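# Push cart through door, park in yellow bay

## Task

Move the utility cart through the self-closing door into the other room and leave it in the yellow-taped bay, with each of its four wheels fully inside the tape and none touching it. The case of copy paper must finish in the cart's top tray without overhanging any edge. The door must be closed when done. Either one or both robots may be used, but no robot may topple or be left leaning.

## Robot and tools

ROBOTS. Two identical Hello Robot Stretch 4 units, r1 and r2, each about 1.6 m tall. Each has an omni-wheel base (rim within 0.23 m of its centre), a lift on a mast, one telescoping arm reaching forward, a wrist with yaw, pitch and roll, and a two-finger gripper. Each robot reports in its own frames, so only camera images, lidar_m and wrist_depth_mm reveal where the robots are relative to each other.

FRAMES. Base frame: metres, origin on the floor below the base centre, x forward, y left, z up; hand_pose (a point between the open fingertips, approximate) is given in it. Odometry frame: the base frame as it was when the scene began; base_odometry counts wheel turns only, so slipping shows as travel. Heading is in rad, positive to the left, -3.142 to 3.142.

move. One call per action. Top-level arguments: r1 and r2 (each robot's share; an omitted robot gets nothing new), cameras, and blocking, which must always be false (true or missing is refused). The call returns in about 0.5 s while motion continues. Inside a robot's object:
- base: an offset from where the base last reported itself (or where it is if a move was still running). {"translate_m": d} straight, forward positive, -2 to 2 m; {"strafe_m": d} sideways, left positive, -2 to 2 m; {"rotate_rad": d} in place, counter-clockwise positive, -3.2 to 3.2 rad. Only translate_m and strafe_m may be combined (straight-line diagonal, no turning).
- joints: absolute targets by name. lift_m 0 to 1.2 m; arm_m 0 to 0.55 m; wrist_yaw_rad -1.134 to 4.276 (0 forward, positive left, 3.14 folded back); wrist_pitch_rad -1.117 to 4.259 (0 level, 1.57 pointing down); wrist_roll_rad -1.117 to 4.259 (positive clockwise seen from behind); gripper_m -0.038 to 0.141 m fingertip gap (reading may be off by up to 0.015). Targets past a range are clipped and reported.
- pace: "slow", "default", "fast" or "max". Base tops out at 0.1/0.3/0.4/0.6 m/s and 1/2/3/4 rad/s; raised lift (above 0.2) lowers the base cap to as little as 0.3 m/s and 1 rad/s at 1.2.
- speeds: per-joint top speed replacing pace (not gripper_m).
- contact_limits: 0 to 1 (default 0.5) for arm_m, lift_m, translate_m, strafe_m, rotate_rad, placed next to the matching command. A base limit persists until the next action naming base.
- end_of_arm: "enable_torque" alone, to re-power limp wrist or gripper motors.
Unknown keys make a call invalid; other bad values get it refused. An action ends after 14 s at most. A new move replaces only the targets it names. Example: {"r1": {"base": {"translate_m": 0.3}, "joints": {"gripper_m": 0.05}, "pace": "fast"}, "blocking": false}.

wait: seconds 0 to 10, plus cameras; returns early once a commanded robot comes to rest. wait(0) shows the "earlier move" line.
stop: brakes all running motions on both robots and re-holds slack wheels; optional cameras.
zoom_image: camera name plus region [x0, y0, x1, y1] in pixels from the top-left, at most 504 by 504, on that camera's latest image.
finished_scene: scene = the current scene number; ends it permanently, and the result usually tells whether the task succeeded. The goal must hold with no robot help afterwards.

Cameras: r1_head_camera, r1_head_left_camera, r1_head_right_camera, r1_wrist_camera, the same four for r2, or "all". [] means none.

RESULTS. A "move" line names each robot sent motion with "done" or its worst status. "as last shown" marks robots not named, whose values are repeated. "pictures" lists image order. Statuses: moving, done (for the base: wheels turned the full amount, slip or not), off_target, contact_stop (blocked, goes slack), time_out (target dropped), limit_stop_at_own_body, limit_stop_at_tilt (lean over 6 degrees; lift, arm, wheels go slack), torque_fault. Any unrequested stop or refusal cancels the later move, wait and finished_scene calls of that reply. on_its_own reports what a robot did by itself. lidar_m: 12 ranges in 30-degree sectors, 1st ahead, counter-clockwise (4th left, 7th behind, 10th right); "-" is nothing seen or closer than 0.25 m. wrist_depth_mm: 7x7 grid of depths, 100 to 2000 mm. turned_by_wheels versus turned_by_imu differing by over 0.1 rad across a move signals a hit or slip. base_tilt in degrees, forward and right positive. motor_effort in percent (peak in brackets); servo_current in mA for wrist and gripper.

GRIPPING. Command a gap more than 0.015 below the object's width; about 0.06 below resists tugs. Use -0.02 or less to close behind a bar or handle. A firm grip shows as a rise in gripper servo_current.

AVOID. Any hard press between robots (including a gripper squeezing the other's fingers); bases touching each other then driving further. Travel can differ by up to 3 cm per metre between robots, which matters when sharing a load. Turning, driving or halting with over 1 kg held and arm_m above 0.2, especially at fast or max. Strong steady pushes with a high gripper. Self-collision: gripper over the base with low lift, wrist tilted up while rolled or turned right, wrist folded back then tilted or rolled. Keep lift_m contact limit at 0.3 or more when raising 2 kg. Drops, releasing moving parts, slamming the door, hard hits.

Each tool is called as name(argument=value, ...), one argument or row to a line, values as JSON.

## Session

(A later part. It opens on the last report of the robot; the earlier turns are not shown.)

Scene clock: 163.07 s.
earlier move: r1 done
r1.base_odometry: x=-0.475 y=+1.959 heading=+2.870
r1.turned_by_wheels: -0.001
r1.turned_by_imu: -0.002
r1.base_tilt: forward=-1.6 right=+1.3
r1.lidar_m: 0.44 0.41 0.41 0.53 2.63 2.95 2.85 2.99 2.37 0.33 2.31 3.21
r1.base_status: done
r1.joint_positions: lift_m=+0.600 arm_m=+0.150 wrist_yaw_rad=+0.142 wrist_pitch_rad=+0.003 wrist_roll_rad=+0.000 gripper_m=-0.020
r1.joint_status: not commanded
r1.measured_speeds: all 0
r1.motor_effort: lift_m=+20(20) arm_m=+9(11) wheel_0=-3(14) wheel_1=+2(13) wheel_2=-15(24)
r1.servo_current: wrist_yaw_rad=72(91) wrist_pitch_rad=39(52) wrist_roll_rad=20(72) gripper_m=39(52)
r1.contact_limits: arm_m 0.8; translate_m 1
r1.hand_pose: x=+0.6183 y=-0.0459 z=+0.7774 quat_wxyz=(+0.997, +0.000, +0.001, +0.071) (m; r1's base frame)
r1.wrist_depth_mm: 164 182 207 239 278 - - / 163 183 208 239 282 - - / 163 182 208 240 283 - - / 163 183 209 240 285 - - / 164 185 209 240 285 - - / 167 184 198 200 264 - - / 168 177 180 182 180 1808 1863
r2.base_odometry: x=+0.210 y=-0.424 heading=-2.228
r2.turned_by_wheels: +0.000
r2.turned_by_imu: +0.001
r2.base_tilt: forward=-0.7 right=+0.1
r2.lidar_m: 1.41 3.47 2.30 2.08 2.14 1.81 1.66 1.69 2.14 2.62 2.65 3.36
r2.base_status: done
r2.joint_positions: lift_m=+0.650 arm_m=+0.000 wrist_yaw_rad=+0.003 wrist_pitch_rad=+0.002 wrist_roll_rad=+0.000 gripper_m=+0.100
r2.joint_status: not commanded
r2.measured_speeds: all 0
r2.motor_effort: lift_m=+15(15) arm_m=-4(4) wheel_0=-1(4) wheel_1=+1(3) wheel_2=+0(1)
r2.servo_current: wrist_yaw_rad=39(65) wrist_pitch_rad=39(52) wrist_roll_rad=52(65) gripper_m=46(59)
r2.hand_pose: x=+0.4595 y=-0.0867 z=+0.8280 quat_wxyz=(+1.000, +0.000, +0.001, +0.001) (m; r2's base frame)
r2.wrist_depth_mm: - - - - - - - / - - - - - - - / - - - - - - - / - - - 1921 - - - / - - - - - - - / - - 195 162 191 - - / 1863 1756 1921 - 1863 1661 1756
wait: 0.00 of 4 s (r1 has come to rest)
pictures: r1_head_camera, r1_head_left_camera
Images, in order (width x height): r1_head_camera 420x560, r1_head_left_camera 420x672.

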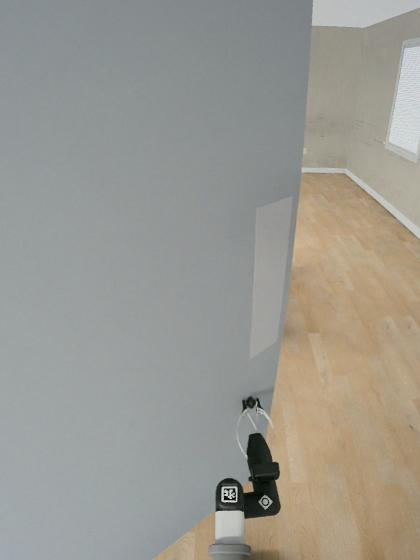

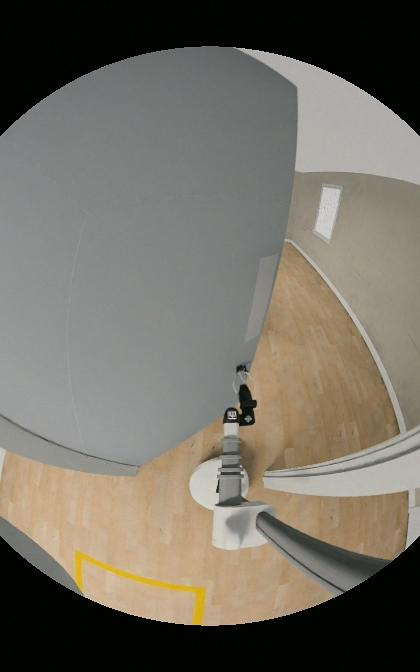

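move(
  blocking=false,
  cameras=[],
  r1={"base":{"rotate_rad":0.5},"contact_limits":{"rotate_rad":1.0},"pace":"slow"},
)

wait(
  seconds=2,
  cameras=["r1_head_camera","r1_head_left_camera"],
)

Scene clock: 178.57 s.
move: r1 moving
r1.base_odometry: x=-0.475 y=+1.958 heading=+2.993
r1.turned_by_wheels: +0.123
r1.turned_by_imu: +0.101
r1.base_tilt: forward=-1.6 right=+1.3
r1.lidar_m: 0.46 0.40 0.43 0.57 2.72 2.88 2.83 2.83 0.36 0.32 2.39 0.69
r1.base_status: rotate_rad moving
r1.joint_positions: lift_m=+0.600 arm_m=+0.149 wrist_yaw_rad=+0.125 wrist_pitch_rad=+0.003 wrist_roll_rad=+0.000 gripper_m=-0.020
r1.joint_status: not commanded
r1.measured_speeds: translate_m=-0.005 strafe_m=+0.003 rotate_rad=+0.487 lift_m=+0.000 arm_m=+0.000 wrist_yaw_rad=-0.014 wrist_pitch_rad=+0.000 wrist_roll_rad=+0.000
r1.motor_effort: lift_m=+20(20) arm_m=+10(10) wheel_0=-15(19) wheel_1=-13(13) wheel_2=-31(31)
r1.servo_current: wrist_yaw_rad=163(163) wrist_pitch_rad=39(52) wrist_roll_rad=46(59) gripper_m=52(52)
r1.contact_limits: arm_m 0.8; rotate_rad 1
r1.hand_pose: x=+0.6174 y=-0.0507 z=+0.7774 quat_wxyz=(+0.998, +0.000, +0.001, +0.063) (m; r1's base frame)
r1.wrist_depth_mm: 152 172 190 217 252 296 - / 152 169 191 218 253 297 - / 157 170 195 217 254 297 - / 150 170 192 219 254 298 - / 153 171 192 219 259 298 - / 153 171 189 185 180 300 - / 156 168 152 175 257 285 1808
r2: as last shown
r2.turned_by_imu: +0.000
r2.base_tilt: forward=-0.7 right=+0.0
r2.lidar_m: 1.42 3.47 2.31 2.07 2.17 1.81 1.64 1.69 2.16 2.62 2.66 3.37
r2.motor_effort: lift_m=+15(15) arm_m=-4(4) wheel_0=-1(2) wheel_1=+1(2) wheel_2=+0(0)
r2.servo_current: wrist_yaw_rad=46(52) wrist_pitch_rad=39(46) wrist_roll_rad=46(52) gripper_m=46(59)
r2.wrist_depth_mm: - - - - - - - / - - - - - - - / - - - - - - - / - - - 1863 - - - / - - - - - - - / - - 196 162 191 - - / 1863 1756 1921 - 1808 1708 1708
pictures: none
No camera images: "cameras" was empty.

Scene clock: 179.77 s.
earlier move: r1 done
r1.base_odometry: x=-0.475 y=+1.959 heading=-2.915
r1.turned_by_wheels: +0.375
r1.turned_by_imu: +0.240
r1.base_tilt: forward=-1.6 right=+1.3
r1.lidar_m: 0.51 0.49 0.51 0.67 3.16 2.87 2.90 2.64 0.26 0.30 2.70 0.69
r1.base_status: done
r1.joint_positions: lift_m=+0.600 arm_m=+0.150 wrist_yaw_rad=+0.125 wrist_pitch_rad=+0.003 wrist_roll_rad=+0.000 gripper_m=-0.020
r1.joint_status: not commanded
r1.measured_speeds: all 0
r1.on_its_own: wrist_yaw_rad is at rest, and its servo_current (156 mA) is outside its rest range (0 to 104 mA)
r1.motor_effort: lift_m=+20(20) arm_m=+8(10) wheel_0=-9(24) wheel_1=-3(14) wheel_2=-13(32)
r1.servo_current: wrist_yaw_rad=156(176) wrist_pitch_rad=46(52) wrist_roll_rad=39(65) gripper_m=39(52)
r1.contact_limits: arm_m 0.8; rotate_rad 1
r1.hand_pose: x=+0.6176 y=-0.0507 z=+0.7774 quat_wxyz=(+0.998, +0.000, +0.001, +0.063) (m; r1's base frame)
r1.wrist_depth_mm: 180 193 211 233 258 291 - / 178 194 213 233 258 294 - / 179 195 213 234 259 293 - / 181 195 213 234 262 294 - / 181 196 213 239 262 296 - / 180 195 208 200 253 298 - / 179 190 180 186 251 303 1661
r2.base_odometry: x=+0.210 y=-0.424 heading=-2.228
r2.turned_by_wheels: +0.000
r2.turned_by_imu: +0.000
r2.base_tilt: forward=-0.7 right=+0.1
r2.lidar_m: 1.41 3.46 2.31 2.08 2.19 1.81 1.66 1.70 2.15 2.59 2.66 3.32
r2.base_status: not commanded
r2.joint_positions: lift_m=+0.650 arm_m=+0.000 wrist_yaw_rad=+0.003 wrist_pitch_rad=+0.002 wrist_roll_rad=+0.000 gripper_m=+0.100
r2.joint_status: not commanded
r2.measured_speeds: all 0
r2.motor_effort: lift_m=+15(15) arm_m=-4(4) wheel_0=-1(2) wheel_1=+1(2) wheel_2=+0(0)
r2.servo_current: wrist_yaw_rad=46(59) wrist_pitch_rad=39(46) wrist_roll_rad=52(59) gripper_m=52(59)
r2.hand_pose: x=+0.4595 y=-0.0867 z=+0.8280 quat_wxyz=(+1.000, +0.000, +0.001, +0.001) (m; r2's base frame)
r2.wrist_depth_mm: - - - - - - - / - - - - - - - / - - - - - - - / - - - 1863 - - - / - - - - - - - / - - 195 163 192 - - / 1863 1756 1863 - 1863 1756 1756
wait: 1.20 of 2 s (r1 has come to rest)
pictures: r1_head_camera, r1_head_left_camera
Images, in order (width x height): r1_head_camera 420x560, r1_head_left_camera 420x672.

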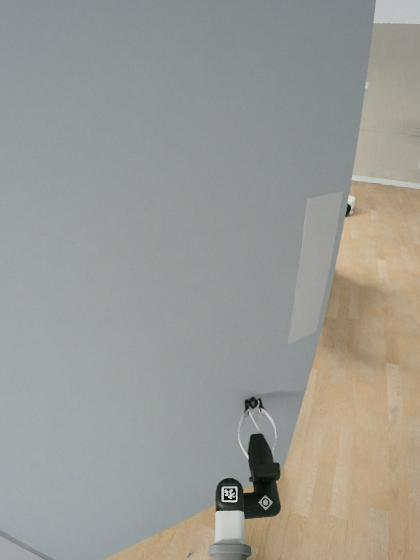

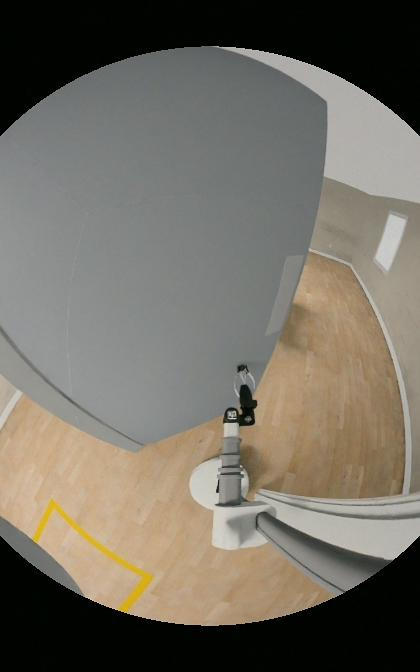

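move(
  blocking=false,
  cameras=[],
  r1={"base":{"translate_m":0.45,"strafe_m":-0.1},"contact_limits":{"translate_m":1.0,"strafe_m":1.0},"pace":"slow"},
)

wait(
  seconds=5,
  cameras=["r1_head_camera","r1_head_left_camera","r1_head_right_camera"],
)

r1: "contact_limits": translate_m and strafe_m are given together and make one move, which takes one limit: state it under one of them only
Scene clock: 186.63 s.
r1.base_odometry: x=-0.475 y=+1.959 heading=-2.915
r1.turned_by_wheels: +0.000
r1.turned_by_imu: +0.000
r1.base_tilt: forward=-1.6 right=+1.3
r1.lidar_m: 0.52 0.47 0.51 0.69 3.15 2.87 2.91 2.64 0.27 0.29 2.73 0.69
r1.base_status: done
r1.joint_positions: lift_m=+0.600 arm_m=+0.150 wrist_yaw_rad=+0.125 wrist_pitch_rad=+0.003 wrist_roll_rad=+0.000 gripper_m=-0.020
r1.joint_status: not commanded
r1.measured_speeds: all 0
r1.on_its_own: wrist_yaw_rad is at rest, and its servo_current (150 mA) is outside its rest range (0 to 104 mA)
r1.motor_effort: lift_m=+20(20) arm_m=+8(10) wheel_0=-8(24) wheel_1=-3(14) wheel_2=-13(32)
r1.servo_current: wrist_yaw_rad=150(176) wrist_pitch_rad=39(52) wrist_roll_rad=39(65) gripper_m=39(52)
r1.contact_limits: arm_m 0.8; rotate_rad 1
r1.hand_pose: x=+0.6176 y=-0.0507 z=+0.7774 quat_wxyz=(+0.998, +0.000, +0.001, +0.063) (m; r1's base frame)
r1.wrist_depth_mm: 180 194 211 234 259 293 - / 179 194 212 234 260 291 - / 179 194 213 234 260 293 - / 181 195 213 236 262 294 - / 181 196 214 238 262 297 - / 179 196 208 200 254 298 - / 179 190 179 187 251 303 1661
r2.base_odometry: x=+0.210 y=-0.424 heading=-2.228
r2.turned_by_wheels: +0.000
r2.turned_by_imu: +0.000
r2.base_tilt: forward=-0.7 right=+0.1
r2.lidar_m: 1.42 3.47 2.30 2.08 2.15 1.81 1.66 1.68 2.13 2.61 2.66 3.38
r2.base_status: not commanded
r2.joint_positions: lift_m=+0.650 arm_m=+0.000 wrist_yaw_rad=+0.003 wrist_pitch_rad=+0.002 wrist_roll_rad=+0.000 gripper_m=+0.100
r2.joint_status: not commanded
r2.measured_speeds: all 0
r2.motor_effort: lift_m=+15(15) arm_m=-4(4) wheel_0=-1(2) wheel_1=+1(2) wheel_2=+0(0)
r2.servo_current: wrist_yaw_rad=39(59) wrist_pitch_rad=39(46) wrist_roll_rad=52(59) gripper_m=46(59)
r2.hand_pose: x=+0.4595 y=-0.0867 z=+0.8280 quat_wxyz=(+1.000, +0.000, +0.001, +0.001) (m; r2's base frame)
r2.wrist_depth_mm: - - - - - - - / - - - - - - - / - - - - - - - / - - - 1863 - - - / - - - - - - - / - - 195 162 192 - - / 1863 1708 1863 - 1808 1708 1756
pictures: none

not run: a call was refused earlier in this reply.

move(
  blocking=false,
  cameras=[],
  r1={"base":{"translate_m":0.45,"strafe_m":-0.1},"contact_limits":{"translate_m":1.0},"pace":"slow"},
  r2={"base":{"translate_m":0.45},"joints":{"wrist_roll_rad":1.57,"lift_m":0.72}},
)

wait(
  seconds=3,
  cameras=["r2_head_camera","r2_wrist_camera"],
)

wait(
  seconds=3,
  cameras=["r1_head_camera","r1_head_left_camera","r1_head_right_camera"],
)

Scene clock: 196.20 s.
move: r1 moving; r2 moving
r1.base_odometry: x=-0.488 y=+1.959 heading=-2.916
r1.turned_by_wheels: -0.001
r1.turned_by_imu: -0.001
r1.base_tilt: forward=-1.6 right=+1.3
r1.lidar_m: 0.52 0.48 0.49 0.69 3.13 2.89 2.90 2.68 0.28 0.32 2.70 0.70
r1.base_status: translate_m moving; strafe_m moving
r1.joint_positions: lift_m=+0.600 arm_m=+0.150 wrist_yaw_rad=+0.125 wrist_pitch_rad=+0.003 wrist_roll_rad=+0.000 gripper_m=-0.020
r1.joint_status: not commanded
r1.measured_speeds: translate_m=+0.048 strafe_m=-0.011 rotate_rad=+0.003 lift_m=+0.000 arm_m=+0.000 wrist_yaw_rad=+0.000 wrist_pitch_rad=+0.000 wrist_roll_rad=+0.000
r1.motor_effort: lift_m=+20(20) arm_m=+8(8) wheel_0=+6(6) wheel_1=+5(5) wheel_2=-19(20)
r1.servo_current: wrist_yaw_rad=169(176) wrist_pitch_rad=46(46) wrist_roll_rad=59(59) gripper_m=46(46)
r1.contact_limits: arm_m 0.8; translate_m 1
r1.hand_pose: x=+0.6176 y=-0.0507 z=+0.7774 quat_wxyz=(+0.998, +0.000, +0.001, +0.063) (m; r1's base frame)
r1.wrist_depth_mm: 179 195 213 236 263 296 - / 179 195 213 236 263 297 - / 179 196 214 236 264 298 - / 182 196 215 237 265 300 - / 182 197 216 237 264 300 - / 180 197 208 198 260 303 - / 182 191 211 185 164 309 1756
r2.base_odometry: x=+0.191 y=-0.449 heading=-2.228
r2.turned_by_wheels: +0.000
r2.turned_by_imu: +0.001
r2.base_tilt: forward=-0.7 right=+0.1
r2.lidar_m: 1.38 3.49 2.32 2.09 2.17 1.87 1.68 1.73 2.19 2.60 2.67 3.34
r2.base_status: translate_m moving
r2.joint_positions: lift_m=+0.687 arm_m=+0.000 wrist_yaw_rad=+0.003 wrist_pitch_rad=+0.002 wrist_roll_rad=+0.589 gripper_m=+0.100
r2.joint_status: lift_m moving; wrist_roll_rad moving
r2.measured_speeds: translate_m=+0.121 strafe_m=-0.001 rotate_rad=-0.001 lift_m=+0.141 arm_m=+0.000 wrist_yaw_rad=+0.000 wrist_pitch_rad=+0.000 wrist_roll_rad=+1.820
r2.motor_effort: lift_m=+21(25) arm_m=-4(4) wheel_0=+7(9) wheel_1=+7(9) wheel_2=-12(13)
r2.servo_current: wrist_yaw_rad=59(59) wrist_pitch_rad=46(46) wrist_roll_rad=59(104) gripper_m=52(52)
r2.hand_pose: x=+0.4595 y=-0.0867 z=+0.8653 quat_wxyz=(+0.957, +0.290, +0.001, +0.001) (m; r2's base frame)
r2.wrist_depth_mm: - - - - - - - / - - - - - - - / - - - - - - - / - - - 1499 - - - / - - - - 1808 - 1756 / - - 195 1281 185 1576 1397 / - - - - - 1229 1138
pictures: none
No camera images: "cameras" was empty.

Scene clock: 198.70 s.
earlier move: r1 moving; r2 done
r1.base_odometry: x=-0.726 y=+1.957 heading=-2.916
r1.turned_by_wheels: +0.000
r1.turned_by_imu: -0.004
r1.base_tilt: forward=-1.6 right=+1.3
r1.lidar_m: 0.47 0.41 0.41 0.51 3.11 3.12 3.13 0.38 0.49 2.24 2.75 1.80
r1.base_status: translate_m moving; strafe_m moving
r1.joint_positions: lift_m=+0.600 arm_m=+0.150 wrist_yaw_rad=+0.125 wrist_pitch_rad=+0.003 wrist_roll_rad=+0.000 gripper_m=-0.020
r1.joint_status: not commanded
r1.measured_speeds: translate_m=+0.099 strafe_m=-0.019 rotate_rad=-0.001 lift_m=+0.000 arm_m=+0.000 wrist_yaw_rad=+0.000 wrist_pitch_rad=+0.000 wrist_roll_rad=+0.000
r1.motor_effort: lift_m=+20(20) arm_m=+8(8) wheel_0=+1(6) wheel_1=+3(5) wheel_2=-15(20)
r1.servo_current: wrist_yaw_rad=156(176) wrist_pitch_rad=39(52) wrist_roll_rad=59(65) gripper_m=39(52)
r1.contact_limits: arm_m 0.8; translate_m 1
r1.hand_pose: x=+0.6176 y=-0.0507 z=+0.7774 quat_wxyz=(+0.998, +0.000, +0.001, +0.063) (m; r1's base frame)
r1.wrist_depth_mm: 163 181 207 241 - - - / 162 182 208 242 - - - / 164 183 208 243 1499 - - / 162 184 208 244 1537 - - / 163 183 209 244 - - - / 165 183 198 200 180 - - / 164 176 202 185 153 - 1808
r2.base_odometry: x=-0.065 y=-0.780 heading=-2.228
r2.turned_by_wheels: +0.000
r2.turned_by_imu: +0.001
r2.base_tilt: forward=-0.7 right=+0.1
r2.lidar_m: 0.97 3.54 2.36 2.15 2.17 2.27 2.10 2.15 2.71 2.57 2.62 1.00
r2.base_status: done
r2.joint_positions: lift_m=+0.720 arm_m=+0.000 wrist_yaw_rad=+0.003 wrist_pitch_rad=+0.002 wrist_roll_rad=+1.568 gripper_m=+0.100
r2.joint_status: all done
r2.measured_speeds: all 0
r2.motor_effort: lift_m=+21(25) arm_m=-4(4) wheel_0=+2(12) wheel_1=+3(10) wheel_2=-3(14)
r2.servo_current: wrist_yaw_rad=46(65) wrist_pitch_rad=46(46) wrist_roll_rad=46(104) gripper_m=52(59)
r2.hand_pose: x=+0.4595 y=-0.0867 z=+0.8975 quat_wxyz=(+0.708, +0.706, +0.001, +0.000) (m; r2's base frame)
r2.wrist_depth_mm: - - - - - 1756 1205 / - - - - - 1808 1229 / - - - 1078 1366 778 - / - - - 1025 - 788 - / - - - 1182 1366 820 - / - - 193 - 194 1576 1255 / - - - - - 1983 1255
wait: 2.50 of 3 s (r2 has come to rest)
pictures: r2_head_camera, r2_wrist_camera
Images, in order (width x height): r2_head_camera 420x560, r2_wrist_camera 616x392.

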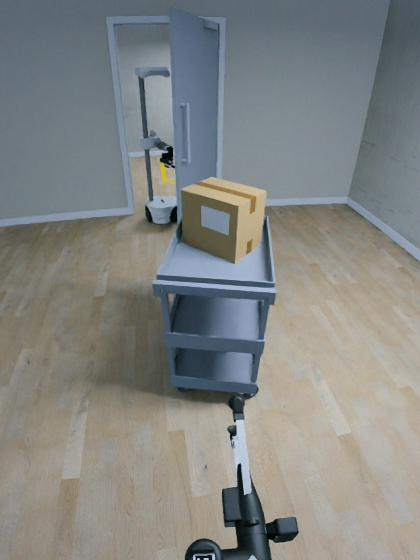

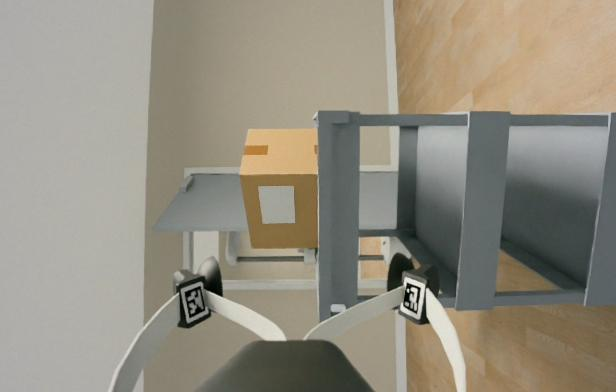

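Scene clock: 201.57 s.
earlier move: r1 done
r1.base_odometry: x=-0.936 y=+1.956 heading=-2.917
r1.turned_by_wheels: -0.001
r1.turned_by_imu: -0.005
r1.base_tilt: forward=-1.6 right=+1.3
r1.lidar_m: 0.37 0.30 0.32 0.38 0.73 3.33 3.34 0.54 1.00 2.25 2.77 1.61
r1.base_status: done
r1.joint_positions: lift_m=+0.600 arm_m=+0.150 wrist_yaw_rad=+0.129 wrist_pitch_rad=+0.003 wrist_roll_rad=+0.000 gripper_m=-0.020
r1.joint_status: not commanded
r1.measured_speeds: all 0
r1.on_its_own: wrist_yaw_rad is at rest, and its servo_current (117 mA) is outside its rest range (0 to 104 mA)
r1.motor_effort: lift_m=+20(20) arm_m=+5(8) wheel_0=-11(12) wheel_1=-1(5) wheel_2=-12(20)
r1.servo_current: wrist_yaw_rad=117(176) wrist_pitch_rad=46(52) wrist_roll_rad=39(65) gripper_m=39(52)
r1.contact_limits: arm_m 0.8; translate_m 1
r1.hand_pose: x=+0.6180 y=-0.0496 z=+0.7774 quat_wxyz=(+0.998, +0.000, +0.001, +0.064) (m; r1's base frame)
r1.wrist_depth_mm: - 104 - - - - - / - 105 - - - - - / - - - - 1397 - - / - - - - - - - / - 105 - - - - - / - 106 - 199 180 - - / - 108 155 1808 146 - 1808
r2.base_odometry: x=-0.065 y=-0.780 heading=-2.228
r2.turned_by_wheels: +0.000
r2.turned_by_imu: +0.000
r2.base_tilt: forward=-0.7 right=+0.1
r2.lidar_m: 0.98 3.52 2.37 2.14 2.21 2.27 2.10 2.15 2.68 2.55 2.60 1.00
r2.base_status: done
r2.joint_positions: lift_m=+0.720 arm_m=+0.000 wrist_yaw_rad=+0.003 wrist_pitch_rad=+0.002 wrist_roll_rad=+1.568 gripper_m=+0.100
r2.joint_status: all done
r2.measured_speeds: all 0
r2.motor_effort: lift_m=+21(25) arm_m=-4(4) wheel_0=+2(12) wheel_1=+2(10) wheel_2=-3(14)
r2.servo_current: wrist_yaw_rad=46(65) wrist_pitch_rad=39(46) wrist_roll_rad=59(104) gripper_m=52(59)
r2.hand_pose: x=+0.4595 y=-0.0867 z=+0.8975 quat_wxyz=(+0.708, +0.706, +0.001, +0.000) (m; r2's base frame)
r2.wrist_depth_mm: - - - - - 1808 1229 / - - - - - 1808 1255 / - - - 1098 1397 768 - / - - - 1008 - 798 - / - - - 1205 1397 820 - / - - 193 - 193 1618 1255 / - - - - - 1983 1255
wait: 2.87 of 3 s (r1 has come to rest)
pictures: r1_head_camera, r1_head_left_camera, r1_head_right_camera
Images, in order (width x height): r1_head_camera 420x560, r1_head_left_camera 420x672, r1_head_right_camera 420x672.

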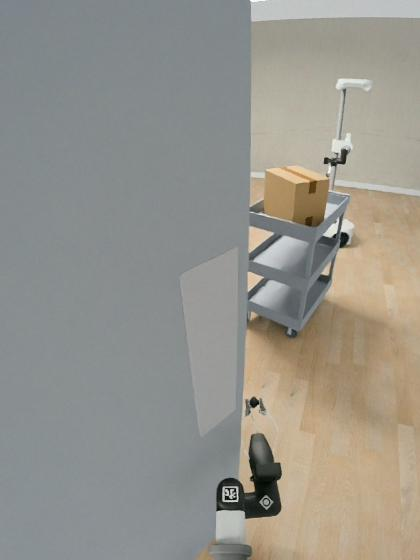

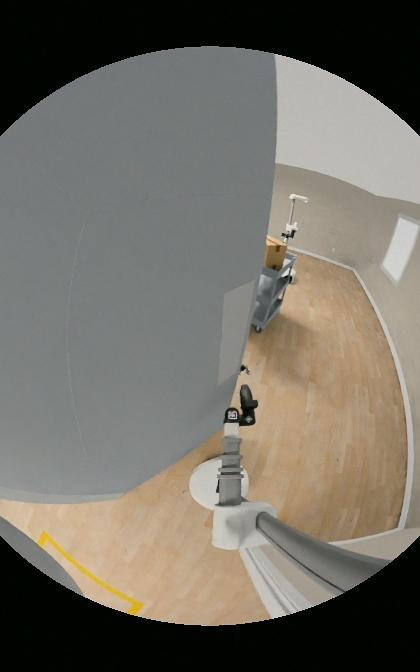

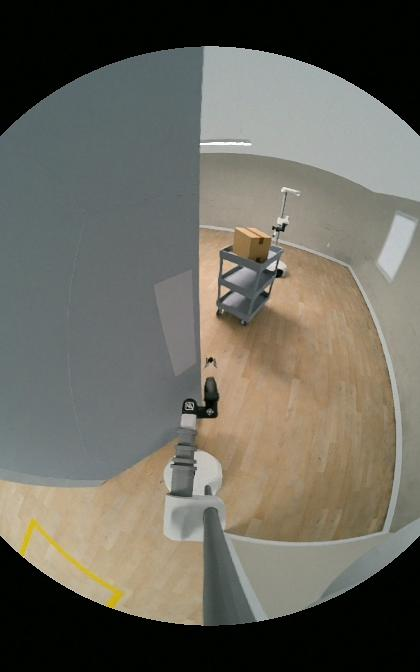

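move(
  blocking=false,
  cameras=[],
  r1={"base":{"rotate_rad":0.9},"contact_limits":{"rotate_rad":1.0},"pace":"slow"},
  r2={"base":{"translate_m":0.12},"joints":{"lift_m":0.6}},
)

wait(
  seconds=1.5,
  cameras=["r2_head_camera","r2_wrist_camera"],
)

wait(
  seconds=3,
  cameras=["r1_head_camera","r1_head_left_camera","r1_head_right_camera"],
)

Scene clock: 221.70 s.
move: r1 moving; r2 moving
r1.base_odometry: x=-0.936 y=+1.956 heading=-2.793
r1.turned_by_wheels: +0.124
r1.turned_by_imu: +0.082
r1.base_tilt: forward=-1.6 right=+1.3
r1.lidar_m: 0.38 0.34 0.34 0.42 0.84 3.32 0.54 0.55 1.25 2.29 2.93 1.61
r1.base_status: rotate_rad moving
r1.joint_positions: lift_m=+0.600 arm_m=+0.150 wrist_yaw_rad=+0.129 wrist_pitch_rad=+0.003 wrist_roll_rad=+0.000 gripper_m=-0.020
r1.joint_status: not commanded
r1.measured_speeds: translate_m=-0.004 strafe_m=+0.005 rotate_rad=+0.489 lift_m=+0.000 arm_m=+0.000 wrist_yaw_rad=+0.000 wrist_pitch_rad=+0.000 wrist_roll_rad=+0.000
r1.motor_effort: lift_m=+20(20) arm_m=+4(6) wheel_0=-29(30) wheel_1=-11(16) wheel_2=-17(26)
r1.servo_current: wrist_yaw_rad=130(143) wrist_pitch_rad=39(46) wrist_roll_rad=52(59) gripper_m=39(46)
r1.contact_limits: arm_m 0.8; rotate_rad 1
r1.hand_pose: x=+0.6181 y=-0.0496 z=+0.7774 quat_wxyz=(+0.998, +0.000, +0.001, +0.064) (m; r1's base frame)
r1.wrist_depth_mm: - 114 - - - - - / 103 115 - - - - - / 103 110 - - - 1229 - / 103 - - - - - - / 105 114 - - - - - / 104 114 - 199 180 - - / 102 114 142 1808 178 128 1756
r2.base_odometry: x=-0.084 y=-0.805 heading=-2.228
r2.turned_by_wheels: +0.000
r2.turned_by_imu: +0.001
r2.base_tilt: forward=-0.7 right=+0.1
r2.lidar_m: 0.92 3.54 2.36 2.16 2.19 2.31 2.11 2.17 2.76 2.57 2.61 0.97
r2.base_status: translate_m moving
r2.joint_positions: lift_m=+0.682 arm_m=+0.000 wrist_yaw_rad=+0.003 wrist_pitch_rad=+0.002 wrist_roll_rad=+1.568 gripper_m=+0.100
r2.joint_status: lift_m moving
r2.measured_speeds: translate_m=+0.123 strafe_m=+0.000 rotate_rad=-0.002 lift_m=-0.146 arm_m=+0.000 wrist_yaw_rad=+0.000 wrist_pitch_rad=+0.000 wrist_roll_rad=+0.000
r2.motor_effort: lift_m=+15(22) arm_m=-4(4) wheel_0=+9(11) wheel_1=+6(8) wheel_2=-14(14)
r2.servo_current: wrist_yaw_rad=46(52) wrist_pitch_rad=39(46) wrist_roll_rad=59(59) gripper_m=46(52)
r2.hand_pose: x=+0.4595 y=-0.0867 z=+0.8601 quat_wxyz=(+0.708, +0.706, +0.001, +0.000) (m; r2's base frame)
r2.wrist_depth_mm: - - - - - 1661 1182 / - - - - - 1708 1182 / - - - 1042 - 759 - / - - - 991 - 768 - / - - - 1118 - 798 - / - - 193 788 193 1430 1160 / - - - - - 1921 1229
pictures: none
No camera images: "cameras" was empty.

Scene clock: 222.87 s.
earlier move: r1 moving; r2 done
r1.base_odometry: x=-0.936 y=+1.957 heading=-2.044
r1.turned_by_wheels: +0.749
r1.turned_by_imu: +0.345
r1.base_tilt: forward=-1.8 right=+1.2
r1.lidar_m: 0.48 0.44 0.47 0.68 3.44 0.62 0.59 1.03 2.19 2.54 2.05 1.48
r1.base_status: rotate_rad moving
r1.joint_positions: lift_m=+0.600 arm_m=+0.150 wrist_yaw_rad=+0.128 wrist_pitch_rad=+0.002 wrist_roll_rad=+0.000 gripper_m=-0.020
r1.joint_status: not commanded
r1.measured_speeds: translate_m=-0.004 strafe_m=+0.003 rotate_rad=+0.269 lift_m=-0.001 arm_m=+0.000 wrist_yaw_rad=+0.000 wrist_pitch_rad=+0.000 wrist_roll_rad=+0.000
r1.motor_effort: lift_m=+20(21) arm_m=+4(6) wheel_0=-12(32) wheel_1=-2(16) wheel_2=-12(26)
r1.servo_current: wrist_yaw_rad=130(143) wrist_pitch_rad=46(46) wrist_roll_rad=46(65) gripper_m=39(46)
r1.contact_limits: arm_m 0.8; rotate_rad 1
r1.hand_pose: x=+0.6181 y=-0.0498 z=+0.7775 quat_wxyz=(+0.998, +0.000, +0.001, +0.064) (m; r1's base frame)
r1.wrist_depth_mm: 146 160 174 - - - - / 145 158 172 - - - - / 143 159 174 - - - - / 149 159 174 - - - - / 145 159 175 - - - - / 143 159 174 193 182 - - / 147 157 160 151 1618 135 1756
r2.base_odometry: x=-0.138 y=-0.875 heading=-2.227
r2.turned_by_wheels: +0.000
r2.turned_by_imu: +0.001
r2.base_tilt: forward=-0.7 right=+0.1
r2.lidar_m: 0.85 3.57 2.37 2.16 2.19 2.43 2.20 2.25 2.78 2.57 2.57 0.86
r2.base_status: done
r2.joint_positions: lift_m=+0.600 arm_m=+0.000 wrist_yaw_rad=+0.003 wrist_pitch_rad=+0.002 wrist_roll_rad=+1.568 gripper_m=+0.100
r2.joint_status: all done
r2.measured_speeds: all 0
r2.motor_effort: lift_m=+14(22) arm_m=-4(4) wheel_0=+4(11) wheel_1=+5(8) wheel_2=-4(14)
r2.servo_current: wrist_yaw_rad=39(59) wrist_pitch_rad=46(52) wrist_roll_rad=39(65) gripper_m=46(52)
r2.hand_pose: x=+0.4595 y=-0.0867 z=+0.7781 quat_wxyz=(+0.708, +0.706, +0.001, +0.000) (m; r2's base frame)
r2.wrist_depth_mm: - - - - - 1499 1042 / - - - - - 1537 1078 / - - 991 - 1255 661 - / - - 931 - 1281 676 - / - - 1060 - 1205 699 - / - - 193 723 193 1366 1025 / - - - - - 1756 1078
wait: 1.17 of 1.5 s (r2 has come to rest)
pictures: r2_head_camera, r2_wrist_camera
Images, in order (width x height): r2_head_camera 420x560, r2_wrist_camera 616x392.

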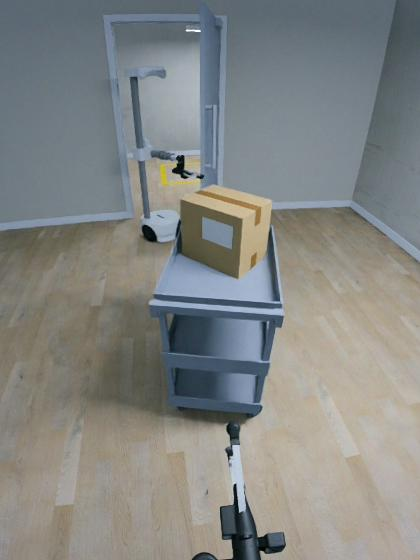

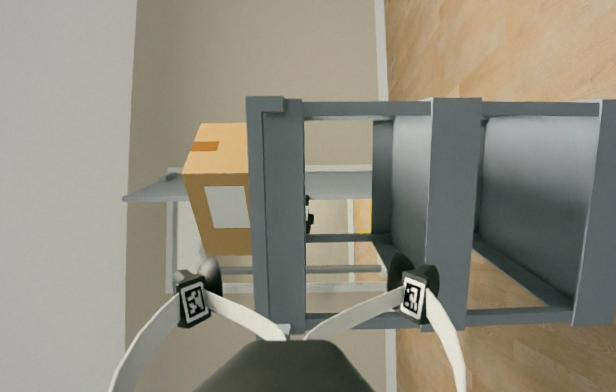

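Scene clock: 223.43 s.
earlier move: r1 done
r1.base_odometry: x=-0.936 y=+1.956 heading=-2.019
r1.turned_by_wheels: +0.024
r1.turned_by_imu: +0.011
r1.base_tilt: forward=-1.6 right=+1.3
r1.lidar_m: 0.46 0.43 0.45 0.66 3.44 0.61 0.58 1.03 2.21 2.56 1.99 1.48
r1.base_status: done
r1.joint_positions: lift_m=+0.600 arm_m=+0.150 wrist_yaw_rad=+0.128 wrist_pitch_rad=+0.002 wrist_roll_rad=+0.000 gripper_m=-0.020
r1.joint_status: not commanded
r1.measured_speeds: all 0
r1.on_its_own: wrist_yaw_rad is at rest, and its servo_current (130 mA) is outside its rest range (0 to 104 mA)
r1.motor_effort: lift_m=+20(21) arm_m=+3(6) wheel_0=-15(32) wheel_1=-3(16) wheel_2=-13(26)
r1.servo_current: wrist_yaw_rad=130(143) wrist_pitch_rad=46(46) wrist_roll_rad=46(65) gripper_m=46(46)
r1.contact_limits: arm_m 0.8; rotate_rad 1
r1.hand_pose: x=+0.6181 y=-0.0498 z=+0.7775 quat_wxyz=(+0.998, +0.000, +0.001, +0.064) (m; r1's base frame)
r1.wrist_depth_mm: 140 156 167 - - - - / 140 153 167 - - - - / 142 153 167 - - - - / - 156 171 - - - - / 141 154 168 - - - - / 141 153 166 198 181 - - / 143 152 162 180 1576 137 1863
r2.base_odometry: x=-0.138 y=-0.875 heading=-2.227
r2.turned_by_wheels: +0.000
r2.turned_by_imu: +0.000
r2.base_tilt: forward=-0.7 right=+0.0
r2.lidar_m: 0.85 3.55 2.39 2.14 2.19 2.42 2.23 2.26 2.76 2.52 2.57 0.87
r2.base_status: done
r2.joint_positions: lift_m=+0.600 arm_m=+0.000 wrist_yaw_rad=+0.003 wrist_pitch_rad=+0.002 wrist_roll_rad=+1.568 gripper_m=+0.100
r2.joint_status: all done
r2.measured_speeds: all 0
r2.motor_effort: lift_m=+14(22) arm_m=-4(4) wheel_0=+4(11) wheel_1=+5(8) wheel_2=-4(14)
r2.servo_current: wrist_yaw_rad=52(59) wrist_pitch_rad=46(52) wrist_roll_rad=46(65) gripper_m=52(59)
r2.hand_pose: x=+0.4595 y=-0.0867 z=+0.7781 quat_wxyz=(+0.708, +0.706, +0.001, +0.000) (m; r2's base frame)
r2.wrist_depth_mm: - - - - - 1537 1078 / - - - - - 1537 1060 / - - 1008 - 1281 668 - / - - 931 - 1281 683 - / - - 1042 - 1182 707 - / - - 193 723 193 1366 1042 / - - - - - 1708 1078
wait: 0.57 of 3 s (r1 has come to rest)
pictures: r1_head_camera, r1_head_left_camera, r1_head_right_camera
Images, in order (width x height): r1_head_camera 420x560, r1_head_left_camera 420x672, r1_head_right_camera 420x672.

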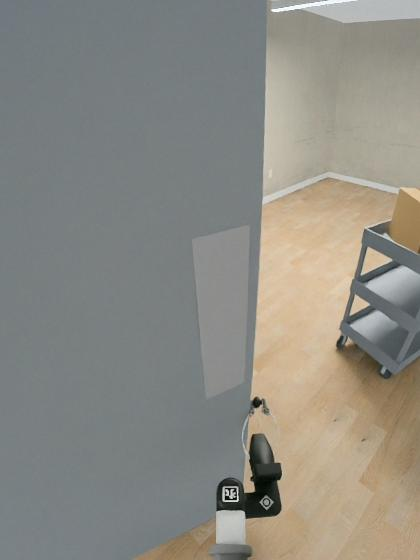

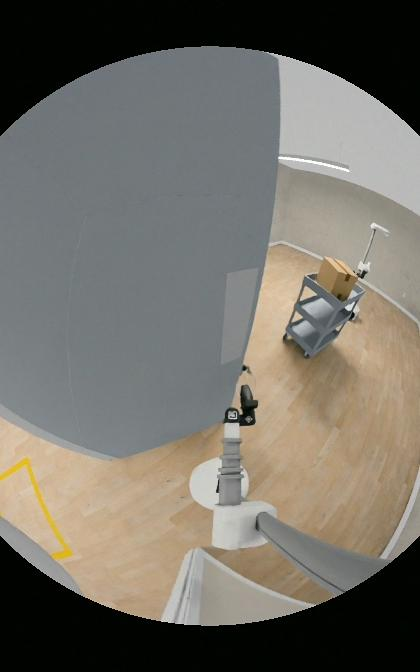

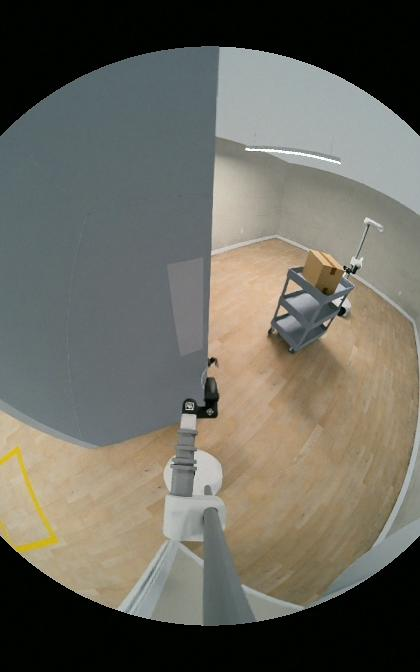

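move(
  blocking=false,
  cameras=["r2_wrist_camera","r2_head_camera"],
  r1={"base":{"translate_m":0.32,"strafe_m":0.11},"contact_limits":{"translate_m":1.0},"pace":"slow"},
  r2={"joints":{"lift_m":0.64}},
)

zoom_image(
  camera="r2_head_camera",
  region=[120, 150, 320, 430],
)

wait(
  seconds=4,
  cameras=["r1_head_left_camera","r1_head_right_camera","r2_head_camera","r2_wrist_camera"],
)

zoom_image(
  camera="r2_wrist_camera",
  region=[180, 50, 500, 350],
)

Scene clock: 237.07 s.
move: r1 moving; r2 moving
r1.base_odometry: x=-0.937 y=+1.943 heading=-2.021
r1.turned_by_wheels: -0.002
r1.turned_by_imu: -0.002
r1.base_tilt: forward=-1.6 right=+1.3
r1.lidar_m: 0.47 0.43 0.46 0.65 3.45 0.65 0.60 1.04 2.21 2.59 1.95 1.48
r1.base_status: translate_m moving; strafe_m moving
r1.joint_positions: lift_m=+0.600 arm_m=+0.150 wrist_yaw_rad=+0.128 wrist_pitch_rad=+0.002 wrist_roll_rad=+0.000 gripper_m=-0.020
r1.joint_status: not commanded
r1.measured_speeds: translate_m=+0.049 strafe_m=+0.017 rotate_rad=+0.001 lift_m=+0.000 arm_m=+0.000 wrist_yaw_rad=+0.000 wrist_pitch_rad=+0.000 wrist_roll_rad=+0.000
r1.motor_effort: lift_m=+20(20) arm_m=+4(4) wheel_0=-11(12) wheel_1=+0(3) wheel_2=-17(19)
r1.servo_current: wrist_yaw_rad=143(143) wrist_pitch_rad=39(46) wrist_roll_rad=59(65) gripper_m=46(46)
r1.contact_limits: arm_m 0.8; translate_m 1
r1.hand_pose: x=+0.6181 y=-0.0498 z=+0.7775 quat_wxyz=(+0.998, +0.000, +0.001, +0.064) (m; r1's base frame)
r1.wrist_depth_mm: 140 157 165 - - - - / 140 153 166 - - - - / 142 154 168 - - - - / - 155 170 - - - - / 141 154 168 - - - - / 141 154 167 198 181 - - / 143 153 158 177 1576 135 1708
r2.base_odometry: x=-0.138 y=-0.875 heading=-2.227
r2.turned_by_wheels: +0.000
r2.turned_by_imu: +0.000
r2.base_tilt: forward=-0.7 right=+0.0
r2.lidar_m: 0.84 3.58 2.37 2.17 2.20 2.42 2.23 2.26 2.80 2.53 2.62 0.87
r2.base_status: not commanded
r2.joint_positions: lift_m=+0.632 arm_m=+0.000 wrist_yaw_rad=+0.003 wrist_pitch_rad=+0.002 wrist_roll_rad=+1.568 gripper_m=+0.100
r2.joint_status: lift_m moving
r2.measured_speeds: translate_m=+0.000 strafe_m=+0.000 rotate_rad=+0.000 lift_m=+0.073 arm_m=+0.000 wrist_yaw_rad=+0.000 wrist_pitch_rad=+0.000 wrist_roll_rad=+0.000
r2.motor_effort: lift_m=+22(24) arm_m=-4(4) wheel_0=+4(5) wheel_1=+5(5) wheel_2=-4(5)
r2.servo_current: wrist_yaw_rad=52(59) wrist_pitch_rad=39(46) wrist_roll_rad=39(59) gripper_m=52(59)
r2.hand_pose: x=+0.4595 y=-0.0867 z=+0.8098 quat_wxyz=(+0.708, +0.706, +0.001, +0.000) (m; r2's base frame)
r2.wrist_depth_mm: - - - - - 1576 1098 / - - - - - 1464 1118 / - - 1042 668 - 668 - / - - 976 - - 676 - / - - 1098 707 - 707 - / - - 193 668 194 1397 - / - - - - - 1708 1118
pictures: r2_head_camera, r2_wrist_camera
Images, in order (width x height): r2_head_camera 420x560, r2_wrist_camera 616x392.

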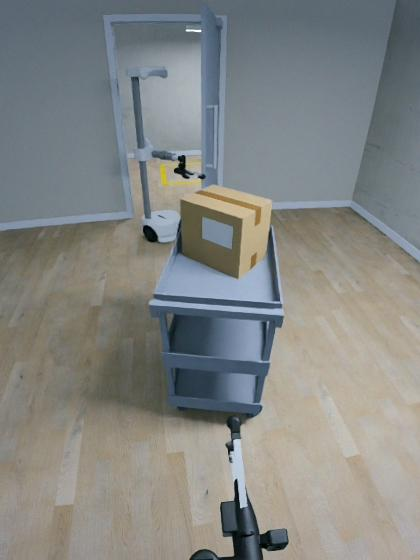

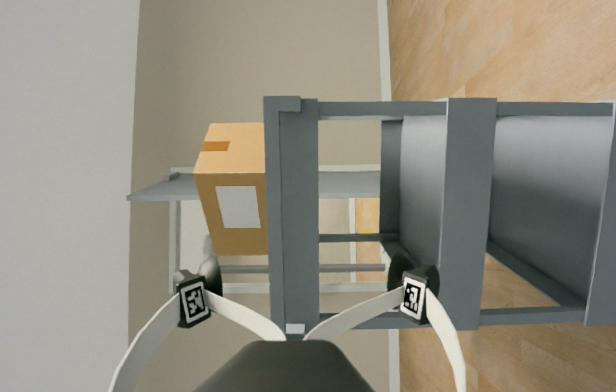

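Scaled by 1.800 from the camera's 420x560 image, which has a finer 1200x1600 frame.

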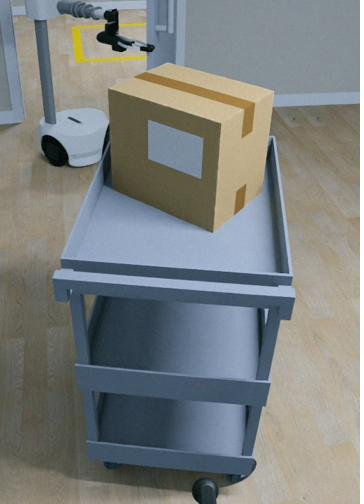

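Scene clock: 237.57 s.
earlier move: r1 moving; r2 done
r1.base_odometry: x=-0.942 y=+1.904 heading=-2.021
r1.turned_by_wheels: +0.000
r1.turned_by_imu: +0.000
r1.base_tilt: forward=-1.6 right=+1.3
r1.lidar_m: 0.46 0.41 0.43 0.60 3.46 0.72 0.64 1.09 2.25 2.61 1.81 1.48
r1.base_status: translate_m moving; strafe_m moving
r1.joint_positions: lift_m=+0.600 arm_m=+0.150 wrist_yaw_rad=+0.128 wrist_pitch_rad=+0.002 wrist_roll_rad=+0.000 gripper_m=-0.020
r1.joint_status: not commanded
r1.measured_speeds: translate_m=+0.096 strafe_m=+0.033 rotate_rad=+0.003 lift_m=+0.000 arm_m=+0.000 wrist_yaw_rad=+0.000 wrist_pitch_rad=+0.000 wrist_roll_rad=+0.000
r1.motor_effort: lift_m=+20(20) arm_m=+4(4) wheel_0=-7(12) wheel_1=+2(5) wheel_2=-17(19)
r1.servo_current: wrist_yaw_rad=137(143) wrist_pitch_rad=39(46) wrist_roll_rad=46(65) gripper_m=39(46)
r1.contact_limits: arm_m 0.8; translate_m 1
r1.hand_pose: x=+0.6181 y=-0.0498 z=+0.7775 quat_wxyz=(+0.998, +0.000, +0.001, +0.064) (m; r1's base frame)
r1.wrist_depth_mm: 139 157 170 - - - - / 140 154 168 - - - - / 142 154 171 - - - - / - 156 171 - - - - / 140 154 171 - - - - / 141 154 169 198 182 - - / 142 150 163 183 180 1618 1708
r2.base_odometry: x=-0.138 y=-0.875 heading=-2.227
r2.turned_by_wheels: +0.000
r2.turned_by_imu: +0.000
r2.base_tilt: forward=-0.7 right=+0.1
r2.lidar_m: 0.84 3.58 2.38 2.16 2.18 2.43 2.22 2.25 2.75 2.54 2.60 0.86
r2.base_status: not commanded
r2.joint_positions: lift_m=+0.640 arm_m=+0.000 wrist_yaw_rad=+0.003 wrist_pitch_rad=+0.002 wrist_roll_rad=+1.568 gripper_m=+0.100
r2.joint_status: all done
r2.measured_speeds: all 0
r2.motor_effort: lift_m=+21(24) arm_m=-4(4) wheel_0=+5(5) wheel_1=+5(5) wheel_2=-4(5)
r2.servo_current: wrist_yaw_rad=59(59) wrist_pitch_rad=39(46) wrist_roll_rad=46(59) gripper_m=52(59)
r2.hand_pose: x=+0.4595 y=-0.0867 z=+0.8175 quat_wxyz=(+0.708, +0.706, +0.001, +0.000) (m; r2's base frame)
r2.wrist_depth_mm: - - - - - 1618 1118 / - - - - - 1537 1118 / - - 1042 668 - 661 - / - - 960 676 - 676 - / - - 1078 691 - 699 - / - - 193 715 193 1336 1205 / - - - - - 1808 1160
wait: 0.50 of 4 s (r2 has come to rest)
pictures: r1_head_left_camera, r1_head_right_camera, r2_head_camera, r2_wrist_camera
Images, in order (width x height): r1_head_left_camera 420x672, r1_head_right_camera 420x672, r2_head_camera 420x560, r2_wrist_camera 616x392.

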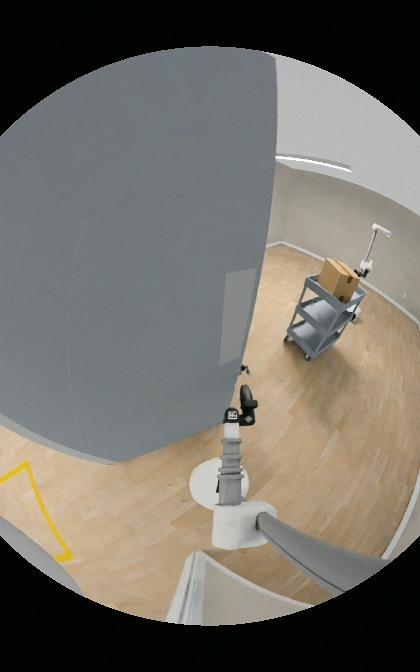

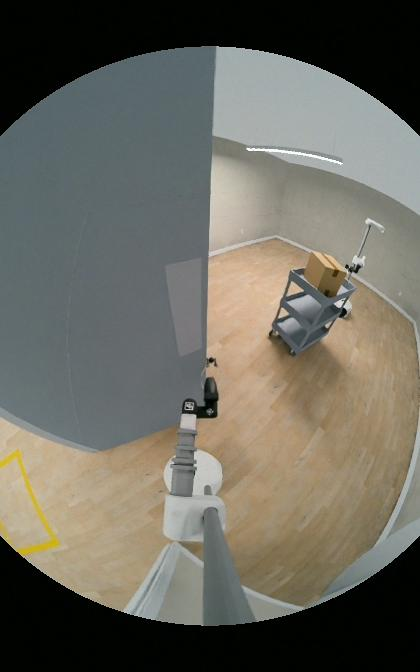

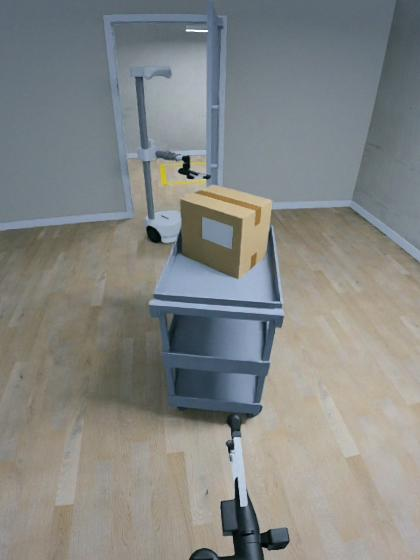

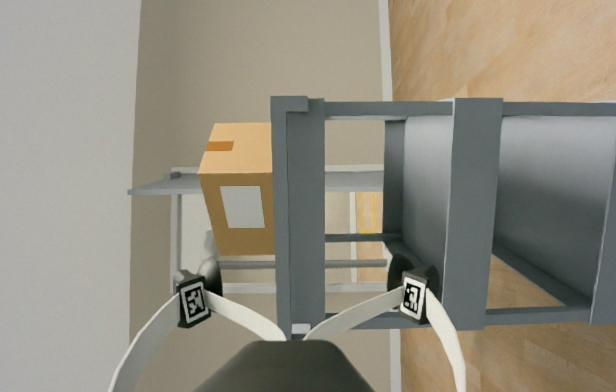

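Scaled by 1.575.

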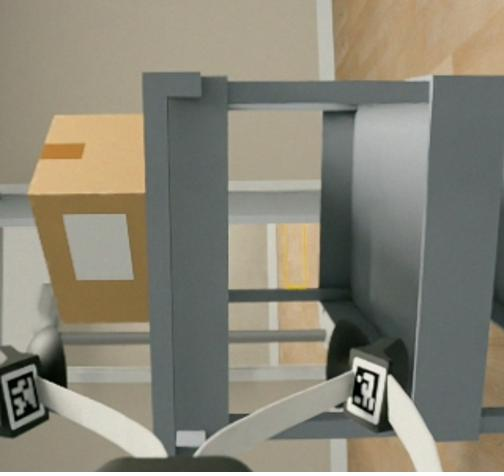

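move(
  blocking=false,
  cameras=["r1_head_right_camera"],
  r2={"base":{"translate_m":0.36},"joints":{"lift_m":0.677}},
)

wait(
  seconds=3,
  cameras=["r2_wrist_camera","r2_head_camera","r1_head_right_camera","r1_head_camera"],
)

Scene clock: 251.23 s.
earlier move: r1 done
move: r2 moving
r1.base_odometry: x=-0.976 y=+1.621 heading=-2.020
r1.turned_by_wheels: +0.000
r1.turned_by_imu: -0.005
r1.base_tilt: forward=-1.6 right=+1.3
r1.lidar_m: 0.32 0.25 0.26 0.34 0.66 3.57 0.90 1.31 2.51 2.86 1.36 1.40
r1.base_status: done
r1.joint_positions: lift_m=+0.600 arm_m=+0.150 wrist_yaw_rad=+0.134 wrist_pitch_rad=+0.002 wrist_roll_rad=+0.000 gripper_m=-0.020
r1.joint_status: not commanded
r1.measured_speeds: all 0
r1.motor_effort: lift_m=+20(20) arm_m=-4(4) wheel_0=-5(6) wheel_1=+2(2) wheel_2=-9(9)
r1.servo_current: wrist_yaw_rad=98(117) wrist_pitch_rad=39(46) wrist_roll_rad=52(65) gripper_m=39(46)
r1.contact_limits: arm_m 0.8; translate_m 1
r1.hand_pose: x=+0.6184 y=-0.0482 z=+0.7775 quat_wxyz=(+0.998, +0.000, +0.001, +0.067) (m; r1's base frame)
r1.wrist_depth_mm: - - - - - - - / - - - - - - - / - - - - - - - / - - - - - - - / - - - - - - - / - - - 198 - - - / - 140 178 183 154 1756 1808
r2.base_odometry: x=-0.157 y=-0.900 heading=-2.227
r2.turned_by_wheels: +0.000
r2.turned_by_imu: +0.001
r2.base_tilt: forward=-0.7 right=+0.0
r2.lidar_m: 0.81 3.53 2.39 2.17 2.16 2.47 2.25 2.30 2.79 2.55 2.59 0.85
r2.base_status: translate_m moving
r2.joint_positions: lift_m=+0.671 arm_m=+0.000 wrist_yaw_rad=+0.003 wrist_pitch_rad=+0.002 wrist_roll_rad=+1.568 gripper_m=+0.100
r2.joint_status: lift_m moving
r2.measured_speeds: translate_m=+0.122 strafe_m=+0.001 rotate_rad=-0.004 lift_m=+0.065 arm_m=+0.000 wrist_yaw_rad=+0.000 wrist_pitch_rad=+0.000 wrist_roll_rad=+0.000
r2.motor_effort: lift_m=+24(25) arm_m=-4(4) wheel_0=+10(11) wheel_1=+7(9) wheel_2=-13(13)
r2.servo_current: wrist_yaw_rad=39(52) wrist_pitch_rad=46(46) wrist_roll_rad=52(52) gripper_m=46(59)
r2.hand_pose: x=+0.4595 y=-0.0867 z=+0.8485 quat_wxyz=(+0.708, +0.706, +0.001, +0.000) (m; r2's base frame)
r2.wrist_depth_mm: - - - - - 1661 1182 / - - - - - 1576 1182 / - - - 634 - 627 - / - - 960 654 - 647 - / - - - 668 - 661 - / - - 193 683 187 683 1255 / - - - - - 1863 1160
pictures: r1_head_right_camera
Images, in order (width x height): r1_head_right_camera 420x672.

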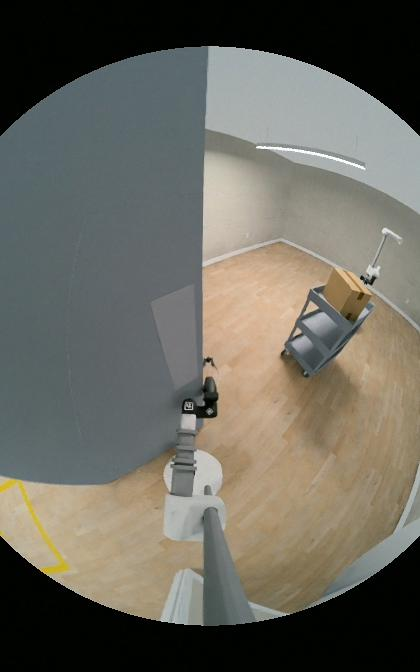

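Scene clock: 253.43 s.
earlier move: r2 done
r1.base_odometry: x=-0.976 y=+1.621 heading=-2.020
r1.turned_by_wheels: +0.000
r1.turned_by_imu: +0.000
r1.base_tilt: forward=-1.6 right=+1.3
r1.lidar_m: 0.32 0.26 0.26 0.32 0.67 3.57 0.88 1.32 2.50 2.86 1.35 1.40
r1.base_status: done
r1.joint_positions: lift_m=+0.600 arm_m=+0.150 wrist_yaw_rad=+0.134 wrist_pitch_rad=+0.002 wrist_roll_rad=+0.000 gripper_m=-0.020
r1.joint_status: not commanded
r1.measured_speeds: all 0
r1.motor_effort: lift_m=+20(20) arm_m=-3(4) wheel_0=-5(6) wheel_1=+2(2) wheel_2=-9(9)
r1.servo_current: wrist_yaw_rad=91(117) wrist_pitch_rad=52(52) wrist_roll_rad=39(65) gripper_m=39(52)
r1.contact_limits: arm_m 0.8; translate_m 1
r1.hand_pose: x=+0.6184 y=-0.0482 z=+0.7775 quat_wxyz=(+0.998, +0.000, +0.001, +0.067) (m; r1's base frame)
r1.wrist_depth_mm: - - - - - - - / - - - - - - - / - - - - - - - / - - - - - - - / - - - - - - - / - - - 198 - - - / - 140 178 183 154 1808 1808
r2.base_odometry: x=-0.357 y=-1.160 heading=-2.227
r2.turned_by_wheels: +0.000
r2.turned_by_imu: +0.001
r2.base_tilt: forward=-0.7 right=+0.0
r2.lidar_m: 0.51 0.56 2.43 2.24 2.25 2.77 2.57 2.62 2.75 2.52 2.56 0.51
r2.base_status: done
r2.joint_positions: lift_m=+0.677 arm_m=+0.000 wrist_yaw_rad=+0.003 wrist_pitch_rad=+0.002 wrist_roll_rad=+1.568 gripper_m=+0.100
r2.joint_status: all done
r2.measured_speeds: all 0
r2.motor_effort: lift_m=+21(25) arm_m=-4(4) wheel_0=+3(12) wheel_1=+4(9) wheel_2=-3(14)
r2.servo_current: wrist_yaw_rad=52(59) wrist_pitch_rad=46(52) wrist_roll_rad=46(59) gripper_m=46(59)
r2.hand_pose: x=+0.4595 y=-0.0867 z=+0.8545 quat_wxyz=(+0.708, +0.706, +0.001, +0.000) (m; r2's base frame)
r2.wrist_depth_mm: - - - 248 300 312 309 / - - - 300 307 891 - / - - 580 309 317 891 - / - - 574 317 325 931 - / - - 647 330 332 - - / - - 193 278 193 - - / - - - - - 1808 521
wait: 2.20 of 3 s (r2 has come to rest)
pictures: r1_head_camera, r1_head_right_camera, r2_head_camera, r2_wrist_camera
Images, in order (width x height): r1_head_camera 420x560, r1_head_right_camera 420x672, r2_head_camera 420x560, r2_wrist_camera 616x392.

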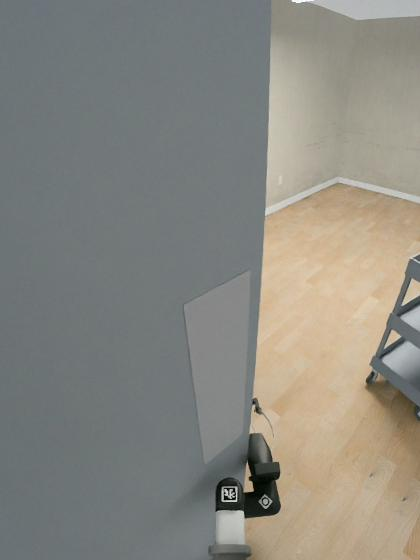

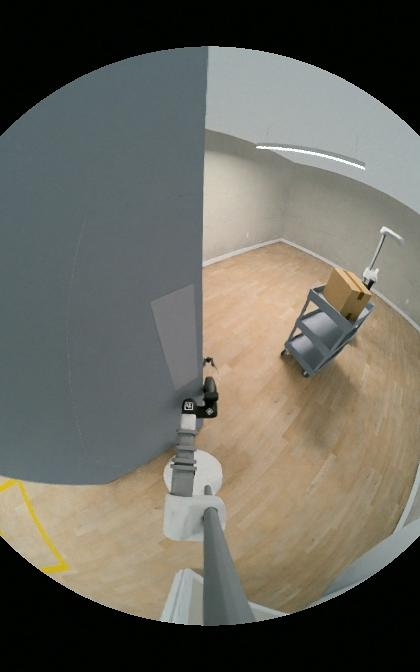

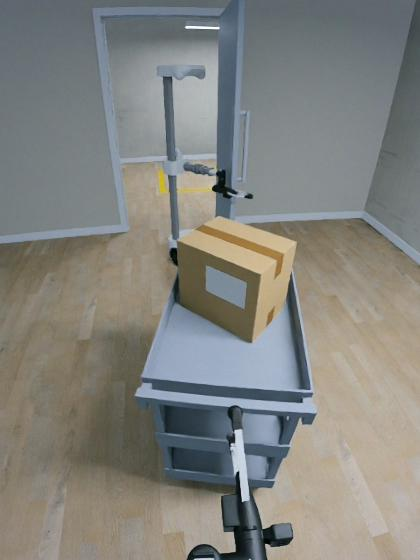

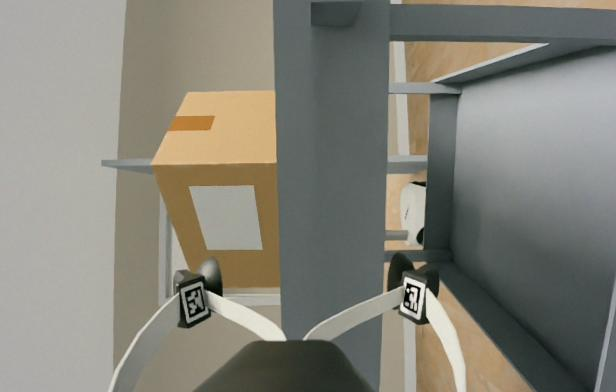

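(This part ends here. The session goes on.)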